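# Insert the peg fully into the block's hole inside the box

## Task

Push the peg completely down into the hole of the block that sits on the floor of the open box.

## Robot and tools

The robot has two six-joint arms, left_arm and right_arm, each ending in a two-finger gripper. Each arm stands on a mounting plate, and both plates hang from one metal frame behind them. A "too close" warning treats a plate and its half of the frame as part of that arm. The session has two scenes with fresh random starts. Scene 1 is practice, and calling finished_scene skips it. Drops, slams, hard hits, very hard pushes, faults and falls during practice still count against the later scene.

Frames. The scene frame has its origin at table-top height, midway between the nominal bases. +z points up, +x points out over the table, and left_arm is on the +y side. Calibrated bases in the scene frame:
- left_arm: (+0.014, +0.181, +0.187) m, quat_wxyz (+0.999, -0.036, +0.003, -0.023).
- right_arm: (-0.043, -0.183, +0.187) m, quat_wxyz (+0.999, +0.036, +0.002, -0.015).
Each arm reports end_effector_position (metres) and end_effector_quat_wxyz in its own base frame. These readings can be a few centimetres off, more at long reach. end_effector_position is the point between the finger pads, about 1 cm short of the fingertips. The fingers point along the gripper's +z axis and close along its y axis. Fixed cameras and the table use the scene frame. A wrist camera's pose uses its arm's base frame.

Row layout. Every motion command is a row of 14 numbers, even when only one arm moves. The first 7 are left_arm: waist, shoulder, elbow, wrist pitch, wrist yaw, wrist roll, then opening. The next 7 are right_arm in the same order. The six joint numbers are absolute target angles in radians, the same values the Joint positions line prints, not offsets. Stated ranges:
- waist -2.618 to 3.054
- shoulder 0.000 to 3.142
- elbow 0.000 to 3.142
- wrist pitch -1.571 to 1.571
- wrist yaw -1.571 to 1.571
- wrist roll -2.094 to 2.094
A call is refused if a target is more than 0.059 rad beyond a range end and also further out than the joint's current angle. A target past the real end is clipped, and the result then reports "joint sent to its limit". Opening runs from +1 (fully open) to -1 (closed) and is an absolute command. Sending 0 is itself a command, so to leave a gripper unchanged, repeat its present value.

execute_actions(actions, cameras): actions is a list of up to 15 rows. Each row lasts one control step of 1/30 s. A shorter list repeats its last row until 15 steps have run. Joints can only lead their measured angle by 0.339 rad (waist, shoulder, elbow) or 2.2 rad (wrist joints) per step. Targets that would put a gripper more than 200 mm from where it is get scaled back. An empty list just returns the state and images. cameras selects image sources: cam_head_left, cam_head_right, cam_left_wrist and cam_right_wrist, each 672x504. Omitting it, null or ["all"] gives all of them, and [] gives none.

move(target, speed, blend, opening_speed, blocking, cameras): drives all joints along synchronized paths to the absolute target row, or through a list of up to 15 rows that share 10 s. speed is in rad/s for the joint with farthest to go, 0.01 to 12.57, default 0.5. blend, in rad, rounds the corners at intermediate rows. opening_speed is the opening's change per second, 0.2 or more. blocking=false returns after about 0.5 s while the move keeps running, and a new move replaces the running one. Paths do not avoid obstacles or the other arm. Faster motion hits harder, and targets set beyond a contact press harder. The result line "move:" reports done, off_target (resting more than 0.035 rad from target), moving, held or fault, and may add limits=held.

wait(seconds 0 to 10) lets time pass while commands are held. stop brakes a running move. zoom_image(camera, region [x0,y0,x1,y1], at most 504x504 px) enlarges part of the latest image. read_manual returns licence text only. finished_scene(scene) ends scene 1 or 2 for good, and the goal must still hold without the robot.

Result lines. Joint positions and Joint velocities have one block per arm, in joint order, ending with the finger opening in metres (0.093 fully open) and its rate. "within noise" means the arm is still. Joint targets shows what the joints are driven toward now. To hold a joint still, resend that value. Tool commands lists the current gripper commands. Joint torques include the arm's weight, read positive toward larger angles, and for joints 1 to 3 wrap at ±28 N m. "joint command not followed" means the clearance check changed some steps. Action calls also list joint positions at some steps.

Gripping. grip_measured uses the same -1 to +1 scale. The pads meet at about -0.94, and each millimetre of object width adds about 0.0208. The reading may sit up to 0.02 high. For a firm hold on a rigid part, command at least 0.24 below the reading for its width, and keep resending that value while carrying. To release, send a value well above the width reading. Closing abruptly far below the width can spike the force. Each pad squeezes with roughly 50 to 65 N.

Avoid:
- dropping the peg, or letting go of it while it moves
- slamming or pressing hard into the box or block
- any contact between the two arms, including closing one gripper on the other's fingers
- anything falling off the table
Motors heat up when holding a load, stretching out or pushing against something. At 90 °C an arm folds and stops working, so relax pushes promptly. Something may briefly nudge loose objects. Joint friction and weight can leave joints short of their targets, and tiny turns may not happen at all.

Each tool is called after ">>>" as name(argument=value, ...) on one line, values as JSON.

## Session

>>> execute_actions(actions=[], cameras=["cam_head_left","cam_head_right","cam_right_wrist"])

Scene clock: 0.00 s.
left_arm: end_effector_position=(+0.3914, +0.0426, +0.0756) grip_measured=+1.000 end_effector_quat_wxyz=(+0.551, -0.064, +0.827, +0.094) | right_arm: end_effector_position=(+0.3717, -0.0222, +0.0974) grip_measured=+1.000 end_effector_quat_wxyz=(+0.587, +0.078, +0.803, -0.067)
Joint positions: left_arm=[0.018 1.617 0.392 0.832 -0.211 0.005 0.093] | right_arm=[0.054 1.489 0.296 0.877 0.253 0.064 0.093]
Joint velocities: within noise
Joint torques (N m): no reading
Heat: left arm: 29 °C; right arm: 30 °C.
Joint targets: left_arm=[0.018 1.610 0.400 0.834 -0.212 0.006] | right_arm=[0.054 1.481 0.307 0.888 0.253 0.064]
Tool commands: left_gripper/opening=+1.0 right_gripper/opening=+1.0
Images, in order (width x height): cam_head_left 672x504, cam_head_right 672x504, cam_right_wrist 672x504.

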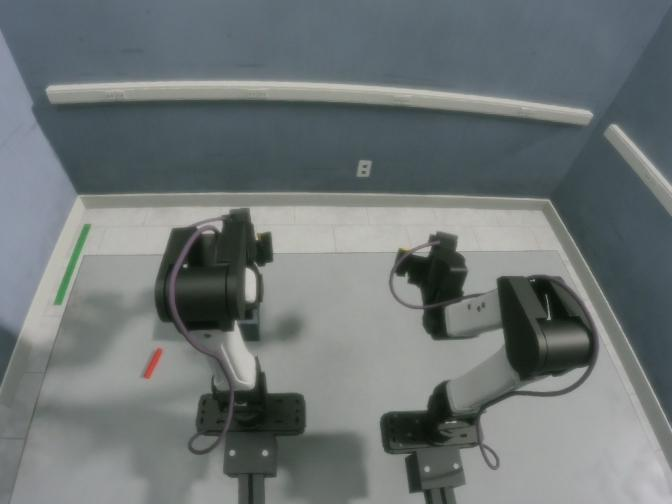

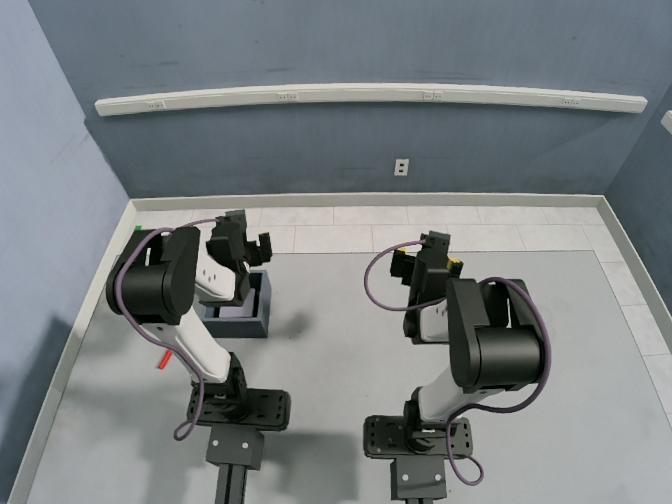

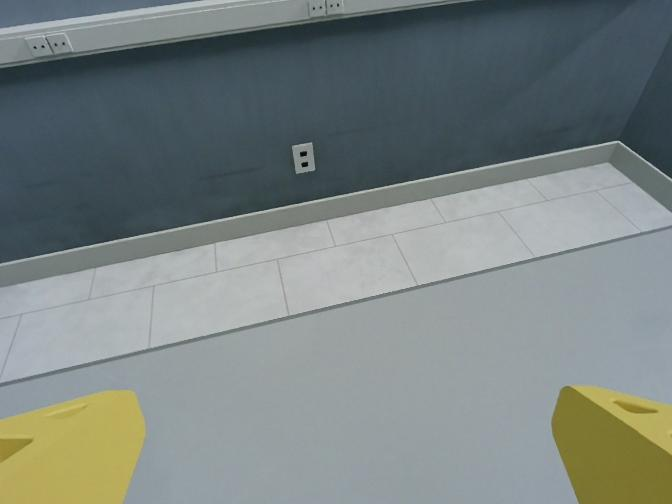

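>>> move(target=[0.1,1.985,1.55,-1.12,0.072,0,1,0.054,1.481,0.307,0.888,0.253,0.064,1], speed=1.5, cameras=["cam_left_wrist"])

>>> move(target=[0.8,1.69,1.098,-0.98,0.072,0,1,0.054,1.481,0.307,0.888,0.253,0.064,1], speed=1.5, cameras=["cam_left_wrist","cam_head_left"])

Scene clock: 12.43 s.
left_arm: end_effector_position=(+0.3710, +0.0236, +0.0638) grip_measured=+1.000 end_effector_quat_wxyz=(+0.008, -0.043, +0.999, -0.032) | right_arm: end_effector_position=(+0.3717, -0.0222, +0.0974) grip_measured=+1.000 end_effector_quat_wxyz=(+0.587, +0.078, +0.803, -0.067)
Joint positions: left_arm=[0.093 1.965 1.52 -1.112 0.064 0.005 0.093] | right_arm=[0.054 1.489 0.296 0.877 0.253 0.064 0.093]
Joint velocities: within noise
Joint torques (N m): left_arm=[0.23 -6.13 8.21 0.17 0.16 -0.11] | right_arm=[0.55 -4.93 7.38 1.99 0.05 0.02]
Heat: left arm: 30 °C; right arm: 31 °C.
Joint targets: left_arm=[0.100 1.985 1.550 -1.120 0.072 0.000] | right_arm=[0.054 1.481 0.307 0.888 0.253 0.064]
move: done
Images, in order (width x height): cam_left_wrist 672x504.

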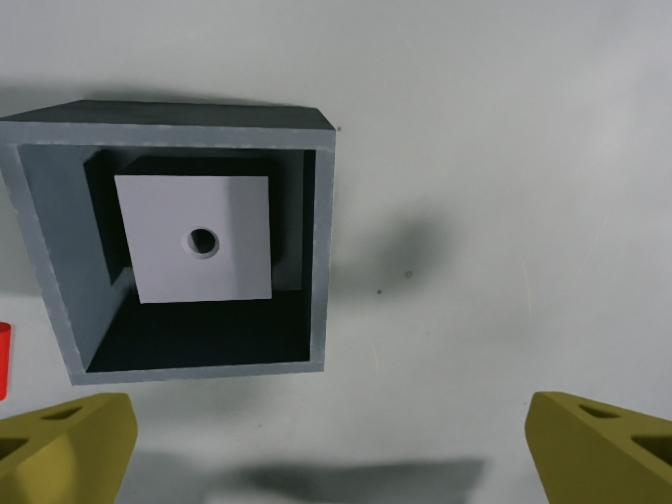

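Scene clock: 13.77 s.
left_arm: end_effector_position=(+0.2075, +0.1967, +0.0399) grip_measured=+1.000 end_effector_quat_wxyz=(-0.004, -0.387, +0.921, -0.039) | right_arm: end_effector_position=(+0.3717, -0.0222, +0.0974) grip_measured=+1.000 end_effector_quat_wxyz=(+0.587, +0.078, +0.803, -0.067)
Joint positions: left_arm=[0.799 1.724 1.108 -0.992 0.068 0.005 0.093] | right_arm=[0.054 1.489 0.296 0.877 0.253 0.064 0.093]
Joint velocities: within noise
Joint torques (N m): left_arm=[0.09 -8.57 4.27 0.2 0.11 -0.11] | right_arm=[0.64 -4.92 7.38 1.97 0.07 0]
Heat: left arm: 31 °C; right arm: 31 °C.
Joint targets: left_arm=[0.800 1.690 1.098 -0.980 0.072 0.000] | right_arm=[0.054 1.481 0.307 0.888 0.253 0.064]
move: done
Images, in order (width x height): cam_head_left 672x504, cam_left_wrist 672x504.

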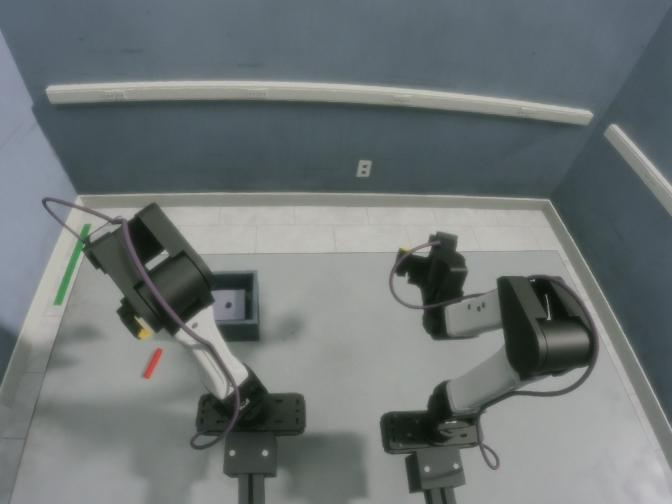

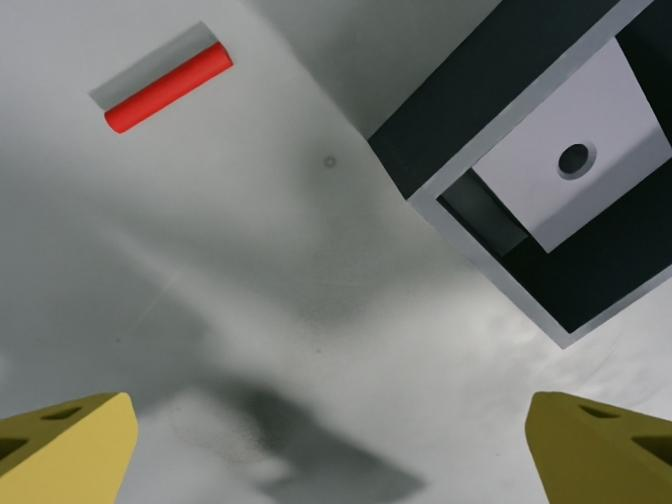

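>>> move(target=[0.79,2.175,1.19,-0.645,-0.278,1.061,1,0.054,1.481,0.307,0.888,0.253,0.064,1], speed=1.5, cameras=["cam_left_wrist"])

Scene clock: 44.77 s.
left_arm: end_effector_position=(+0.1999, +0.2698, -0.0744) grip_measured=+1.000 end_effector_quat_wxyz=(-0.130, +0.130, +0.982, +0.051) | right_arm: end_effector_position=(+0.3717, -0.0222, +0.0974) grip_measured=+1.000 end_effector_quat_wxyz=(+0.587, +0.078, +0.803, -0.067)
Joint positions: left_arm=[0.799 2.159 1.168 -0.657 -0.27 1.051 0.093] | right_arm=[0.054 1.489 0.296 0.877 0.253 0.064 0.093]
Joint velocities: within noise
Joint torques (N m): left_arm=[-0.8 -6.5 5.72 0.08 -0.23 0.01] | right_arm=[0.39 -5.07 7.36 1.96 0.06 0.04]
Heat: left arm: 36 °C; right arm: 32 °C.
Joint targets: left_arm=[0.790 2.175 1.190 -0.645 -0.278 1.061] | right_arm=[0.054 1.481 0.307 0.888 0.253 0.064]
move: done
Images, in order (width x height): cam_left_wrist 672x504.

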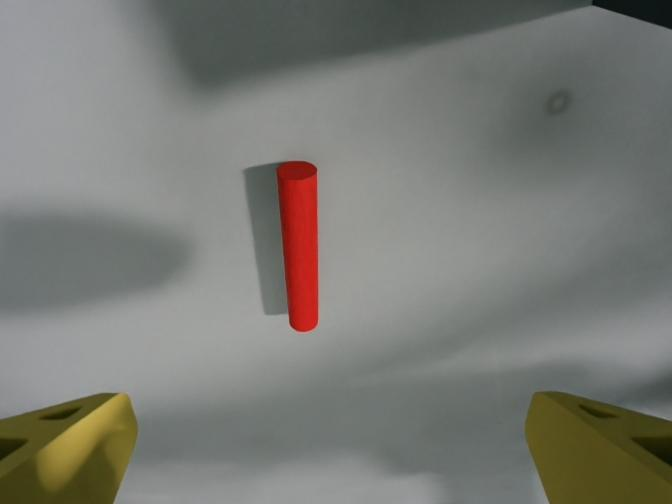

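>>> move(target=[0.821,2.408,1.224,-0.432,-0.284,1.095,1,0.054,1.481,0.307,0.888,0.253,0.064,1], speed=0.6, cameras=["cam_left_wrist"])

Scene clock: 57.10 s.
left_arm: end_effector_position=(+0.2038, +0.2835, -0.1475) grip_measured=+1.000 end_effector_quat_wxyz=(-0.130, +0.138, +0.980, +0.055) | right_arm: end_effector_position=(+0.3717, -0.0222, +0.0974) grip_measured=+1.000 end_effector_quat_wxyz=(+0.587, +0.078, +0.803, -0.067)
Joint positions: left_arm=[0.815 2.394 1.206 -0.445 -0.277 1.086 0.093] | right_arm=[0.054 1.489 0.296 0.877 0.253 0.064 0.093]
Joint velocities: within noise
Joint torques (N m): left_arm=[0.36 -7.32 4.44 0.15 -0.23 0.03] | right_arm=[0.43 -5 7.41 1.97 0.06 0.03]
Heat: left arm: 35 °C; right arm: 33 °C.
Joint targets: left_arm=[0.821 2.408 1.224 -0.432 -0.284 1.095] | right_arm=[0.054 1.481 0.307 0.888 0.253 0.064]
move: done
Images, in order (width x height): cam_left_wrist 672x504.

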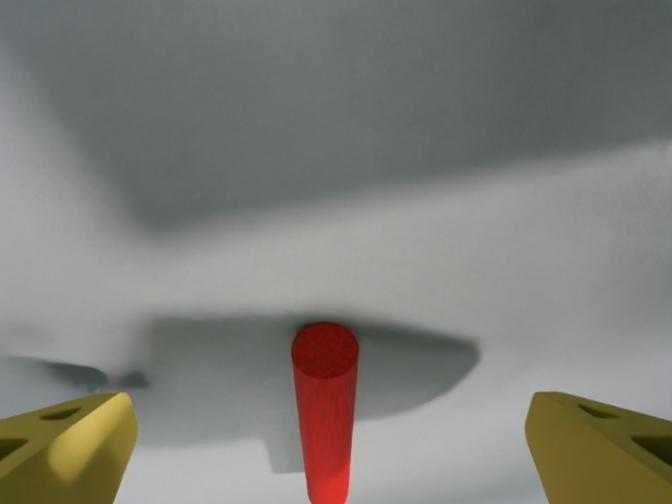

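>>> move(target=[[0.821,2.420,1.224,-0.420,-0.284,1.095,1,0.054,1.481,0.307,0.888,0.253,0.064,1],[0.821,2.420,1.224,-0.420,-0.284,1.095,-0.95,0.054,1.481,0.307,0.888,0.253,0.064,1],[0.8,1.8,1.2,-1.04,-0.28,1.09,-0.95,0.054,1.481,0.307,0.888,0.253,0.064,1],[-0.30,2.011,0.736,0.025,-1.379,-1.244,-0.95,0.054,1.481,0.307,0.888,0.253,0.064,1],[-0.285,2.322,0.756,0.306,-1.379,-1.244,-0.95,0.054,1.481,0.307,0.888,0.253,0.064,1]], speed=[0.5,0.5,1.2,1.4,0.5], blend=[0,0,0.1,0.05,0], opening_speed=2.5, cameras=["cam_head_right","cam_left_wrist"])

>>> zoom_image(camera="cam_left_wrist", region=[245, 350, 415, 504])

Scene clock: 77.90 s.
left_arm: end_effector_position=(+0.3273, +0.0737, -0.0389) grip_measured=-0.900 end_effector_quat_wxyz=(+0.515, -0.431, +0.641, +0.371) | right_arm: end_effector_position=(+0.3717, -0.0222, +0.0974) grip_measured=+1.000 end_effector_quat_wxyz=(+0.587, +0.078, +0.803, -0.067)
Joint positions: left_arm=[-0.292 2.308 0.748 0.291 -1.365 -1.23 0.002] | right_arm=[0.054 1.489 0.296 0.877 0.253 0.064 0.093]
Joint velocities: within noise
Joint torques (N m): left_arm=[0.31 -5.63 2.69 0.9 -0.92 -0.2] | right_arm=[0.47 -4.98 7.43 2.01 0.09 0.04]
Heat: left arm: 34 °C; right arm: 33 °C.
Joint targets: left_arm=[-0.285 2.322 0.756 0.306 -1.379 -1.244] | right_arm=[0.054 1.481 0.307 0.888 0.253 0.064]
move: done
Images, in order (width x height): cam_head_right 672x504, cam_left_wrist 672x504.

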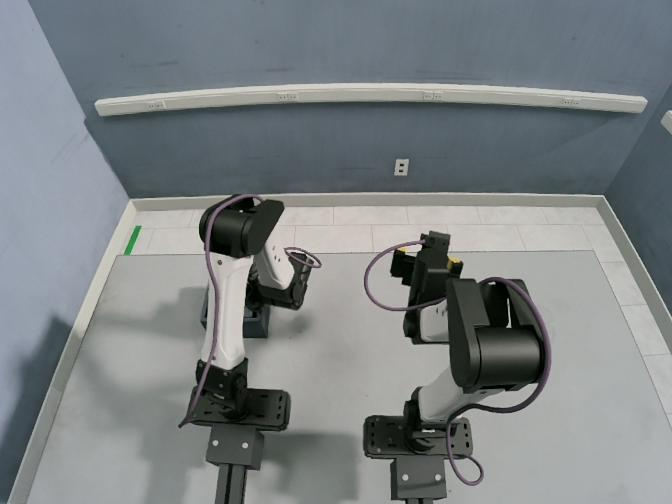

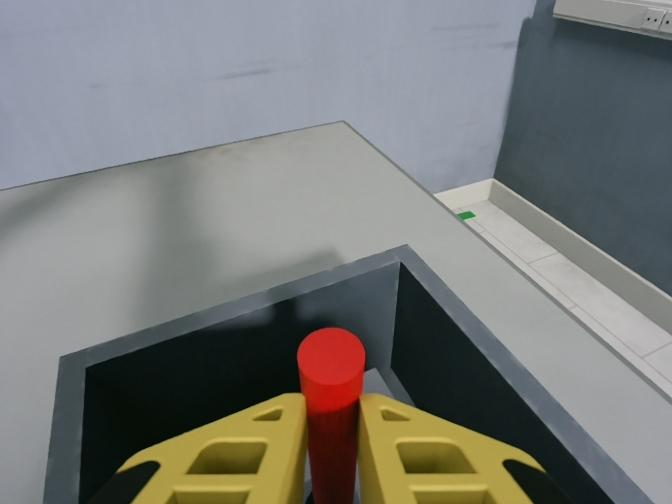

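Scaled by 2.965.

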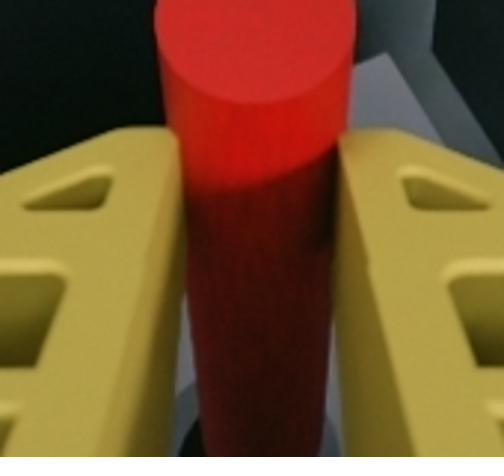

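>>> move(target=[-0.274,2.396,0.775,0.361,-1.379,-1.244,-0.95,0.054,1.481,0.307,0.888,0.253,0.064,1], speed=0.3, cameras=["cam_left_wrist"])

>>> zoom_image(camera="cam_left_wrist", region=[245, 350, 415, 504])

Scene clock: 90.43 s.
left_arm: end_effector_position=(+0.3257, +0.0775, -0.0548) grip_measured=-0.900 end_effector_quat_wxyz=(+0.513, -0.435, +0.638, +0.374) | right_arm: end_effector_position=(+0.3717, -0.0222, +0.0974) grip_measured=+1.000 end_effector_quat_wxyz=(+0.587, +0.078, +0.803, -0.067)
Joint positions: left_arm=[-0.281 2.378 0.761 0.347 -1.367 -1.232 0.002] | right_arm=[0.054 1.489 0.296 0.877 0.253 0.064 0.093]
Joint velocities: within noise
Joint torques (N m): left_arm=[0.36 -5.44 2.88 0.88 -0.91 -0.18] | right_arm=[0.51 -4.96 7.41 2.02 0.06 0.04]
Heat: left arm: 35 °C; right arm: 33 °C.
Joint targets: left_arm=[-0.274 2.396 0.775 0.361 -1.379 -1.244] | right_arm=[0.054 1.481 0.307 0.888 0.253 0.064]
move: done
Images, in order (width x height): cam_left_wrist 672x504.

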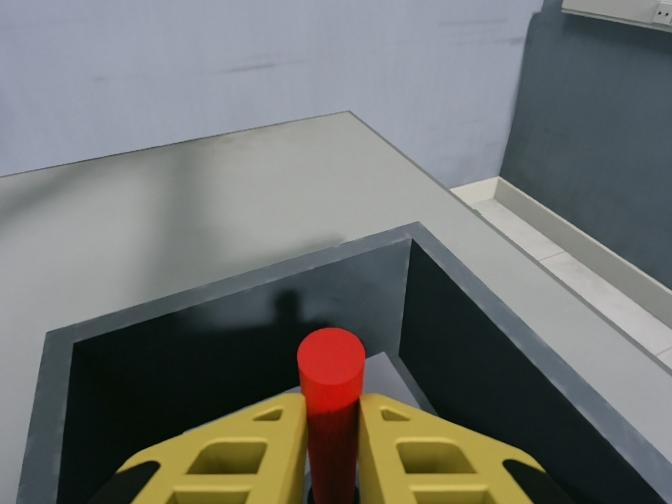

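Scaled by 2.965.

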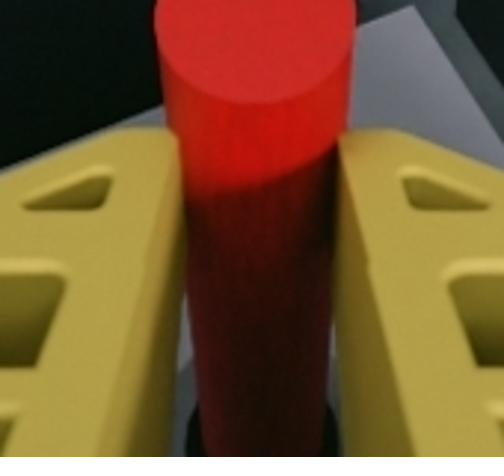

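>>> move(target=[-0.274,2.396,0.775,0.361,-1.379,-1.244,-0.45,0.054,1.481,0.307,0.888,0.253,0.064,1], opening_speed=0.4, cameras=["cam_left_wrist"])

Scene clock: 94.53 s.
left_arm: end_effector_position=(+0.3257, +0.0776, -0.0545) grip_measured=-0.452 end_effector_quat_wxyz=(+0.514, -0.435, +0.637, +0.374) | right_arm: end_effector_position=(+0.3717, -0.0222, +0.0974) grip_measured=+1.000 end_effector_quat_wxyz=(+0.587, +0.078, +0.803, -0.067)
Joint positions: left_arm=[-0.281 2.378 0.761 0.349 -1.368 -1.233 0.024] | right_arm=[0.054 1.489 0.296 0.877 0.253 0.064 0.093]
Joint velocities: within noise
Joint torques (N m): left_arm=[0.29 -5.39 2.84 0.88 -0.89 -0.17] | right_arm=[0.57 -5.01 7.25 2.02 0.06 0.07]
Heat: left arm: 34 °C; right arm: 34 °C.
Joint targets: left_arm=[-0.274 2.396 0.775 0.361 -1.379 -1.244] | right_arm=[0.054 1.481 0.307 0.888 0.253 0.064]
move: done
Images, in order (width x height): cam_left_wrist 672x504.

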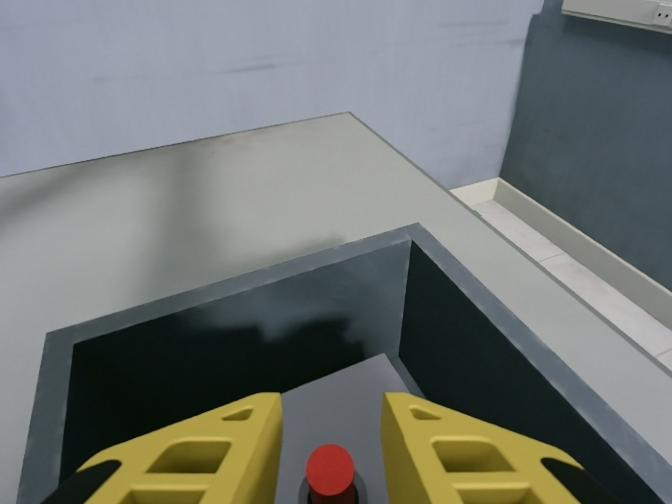

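>>> finished_scene(scene=2)

The scene is finished: the task was done.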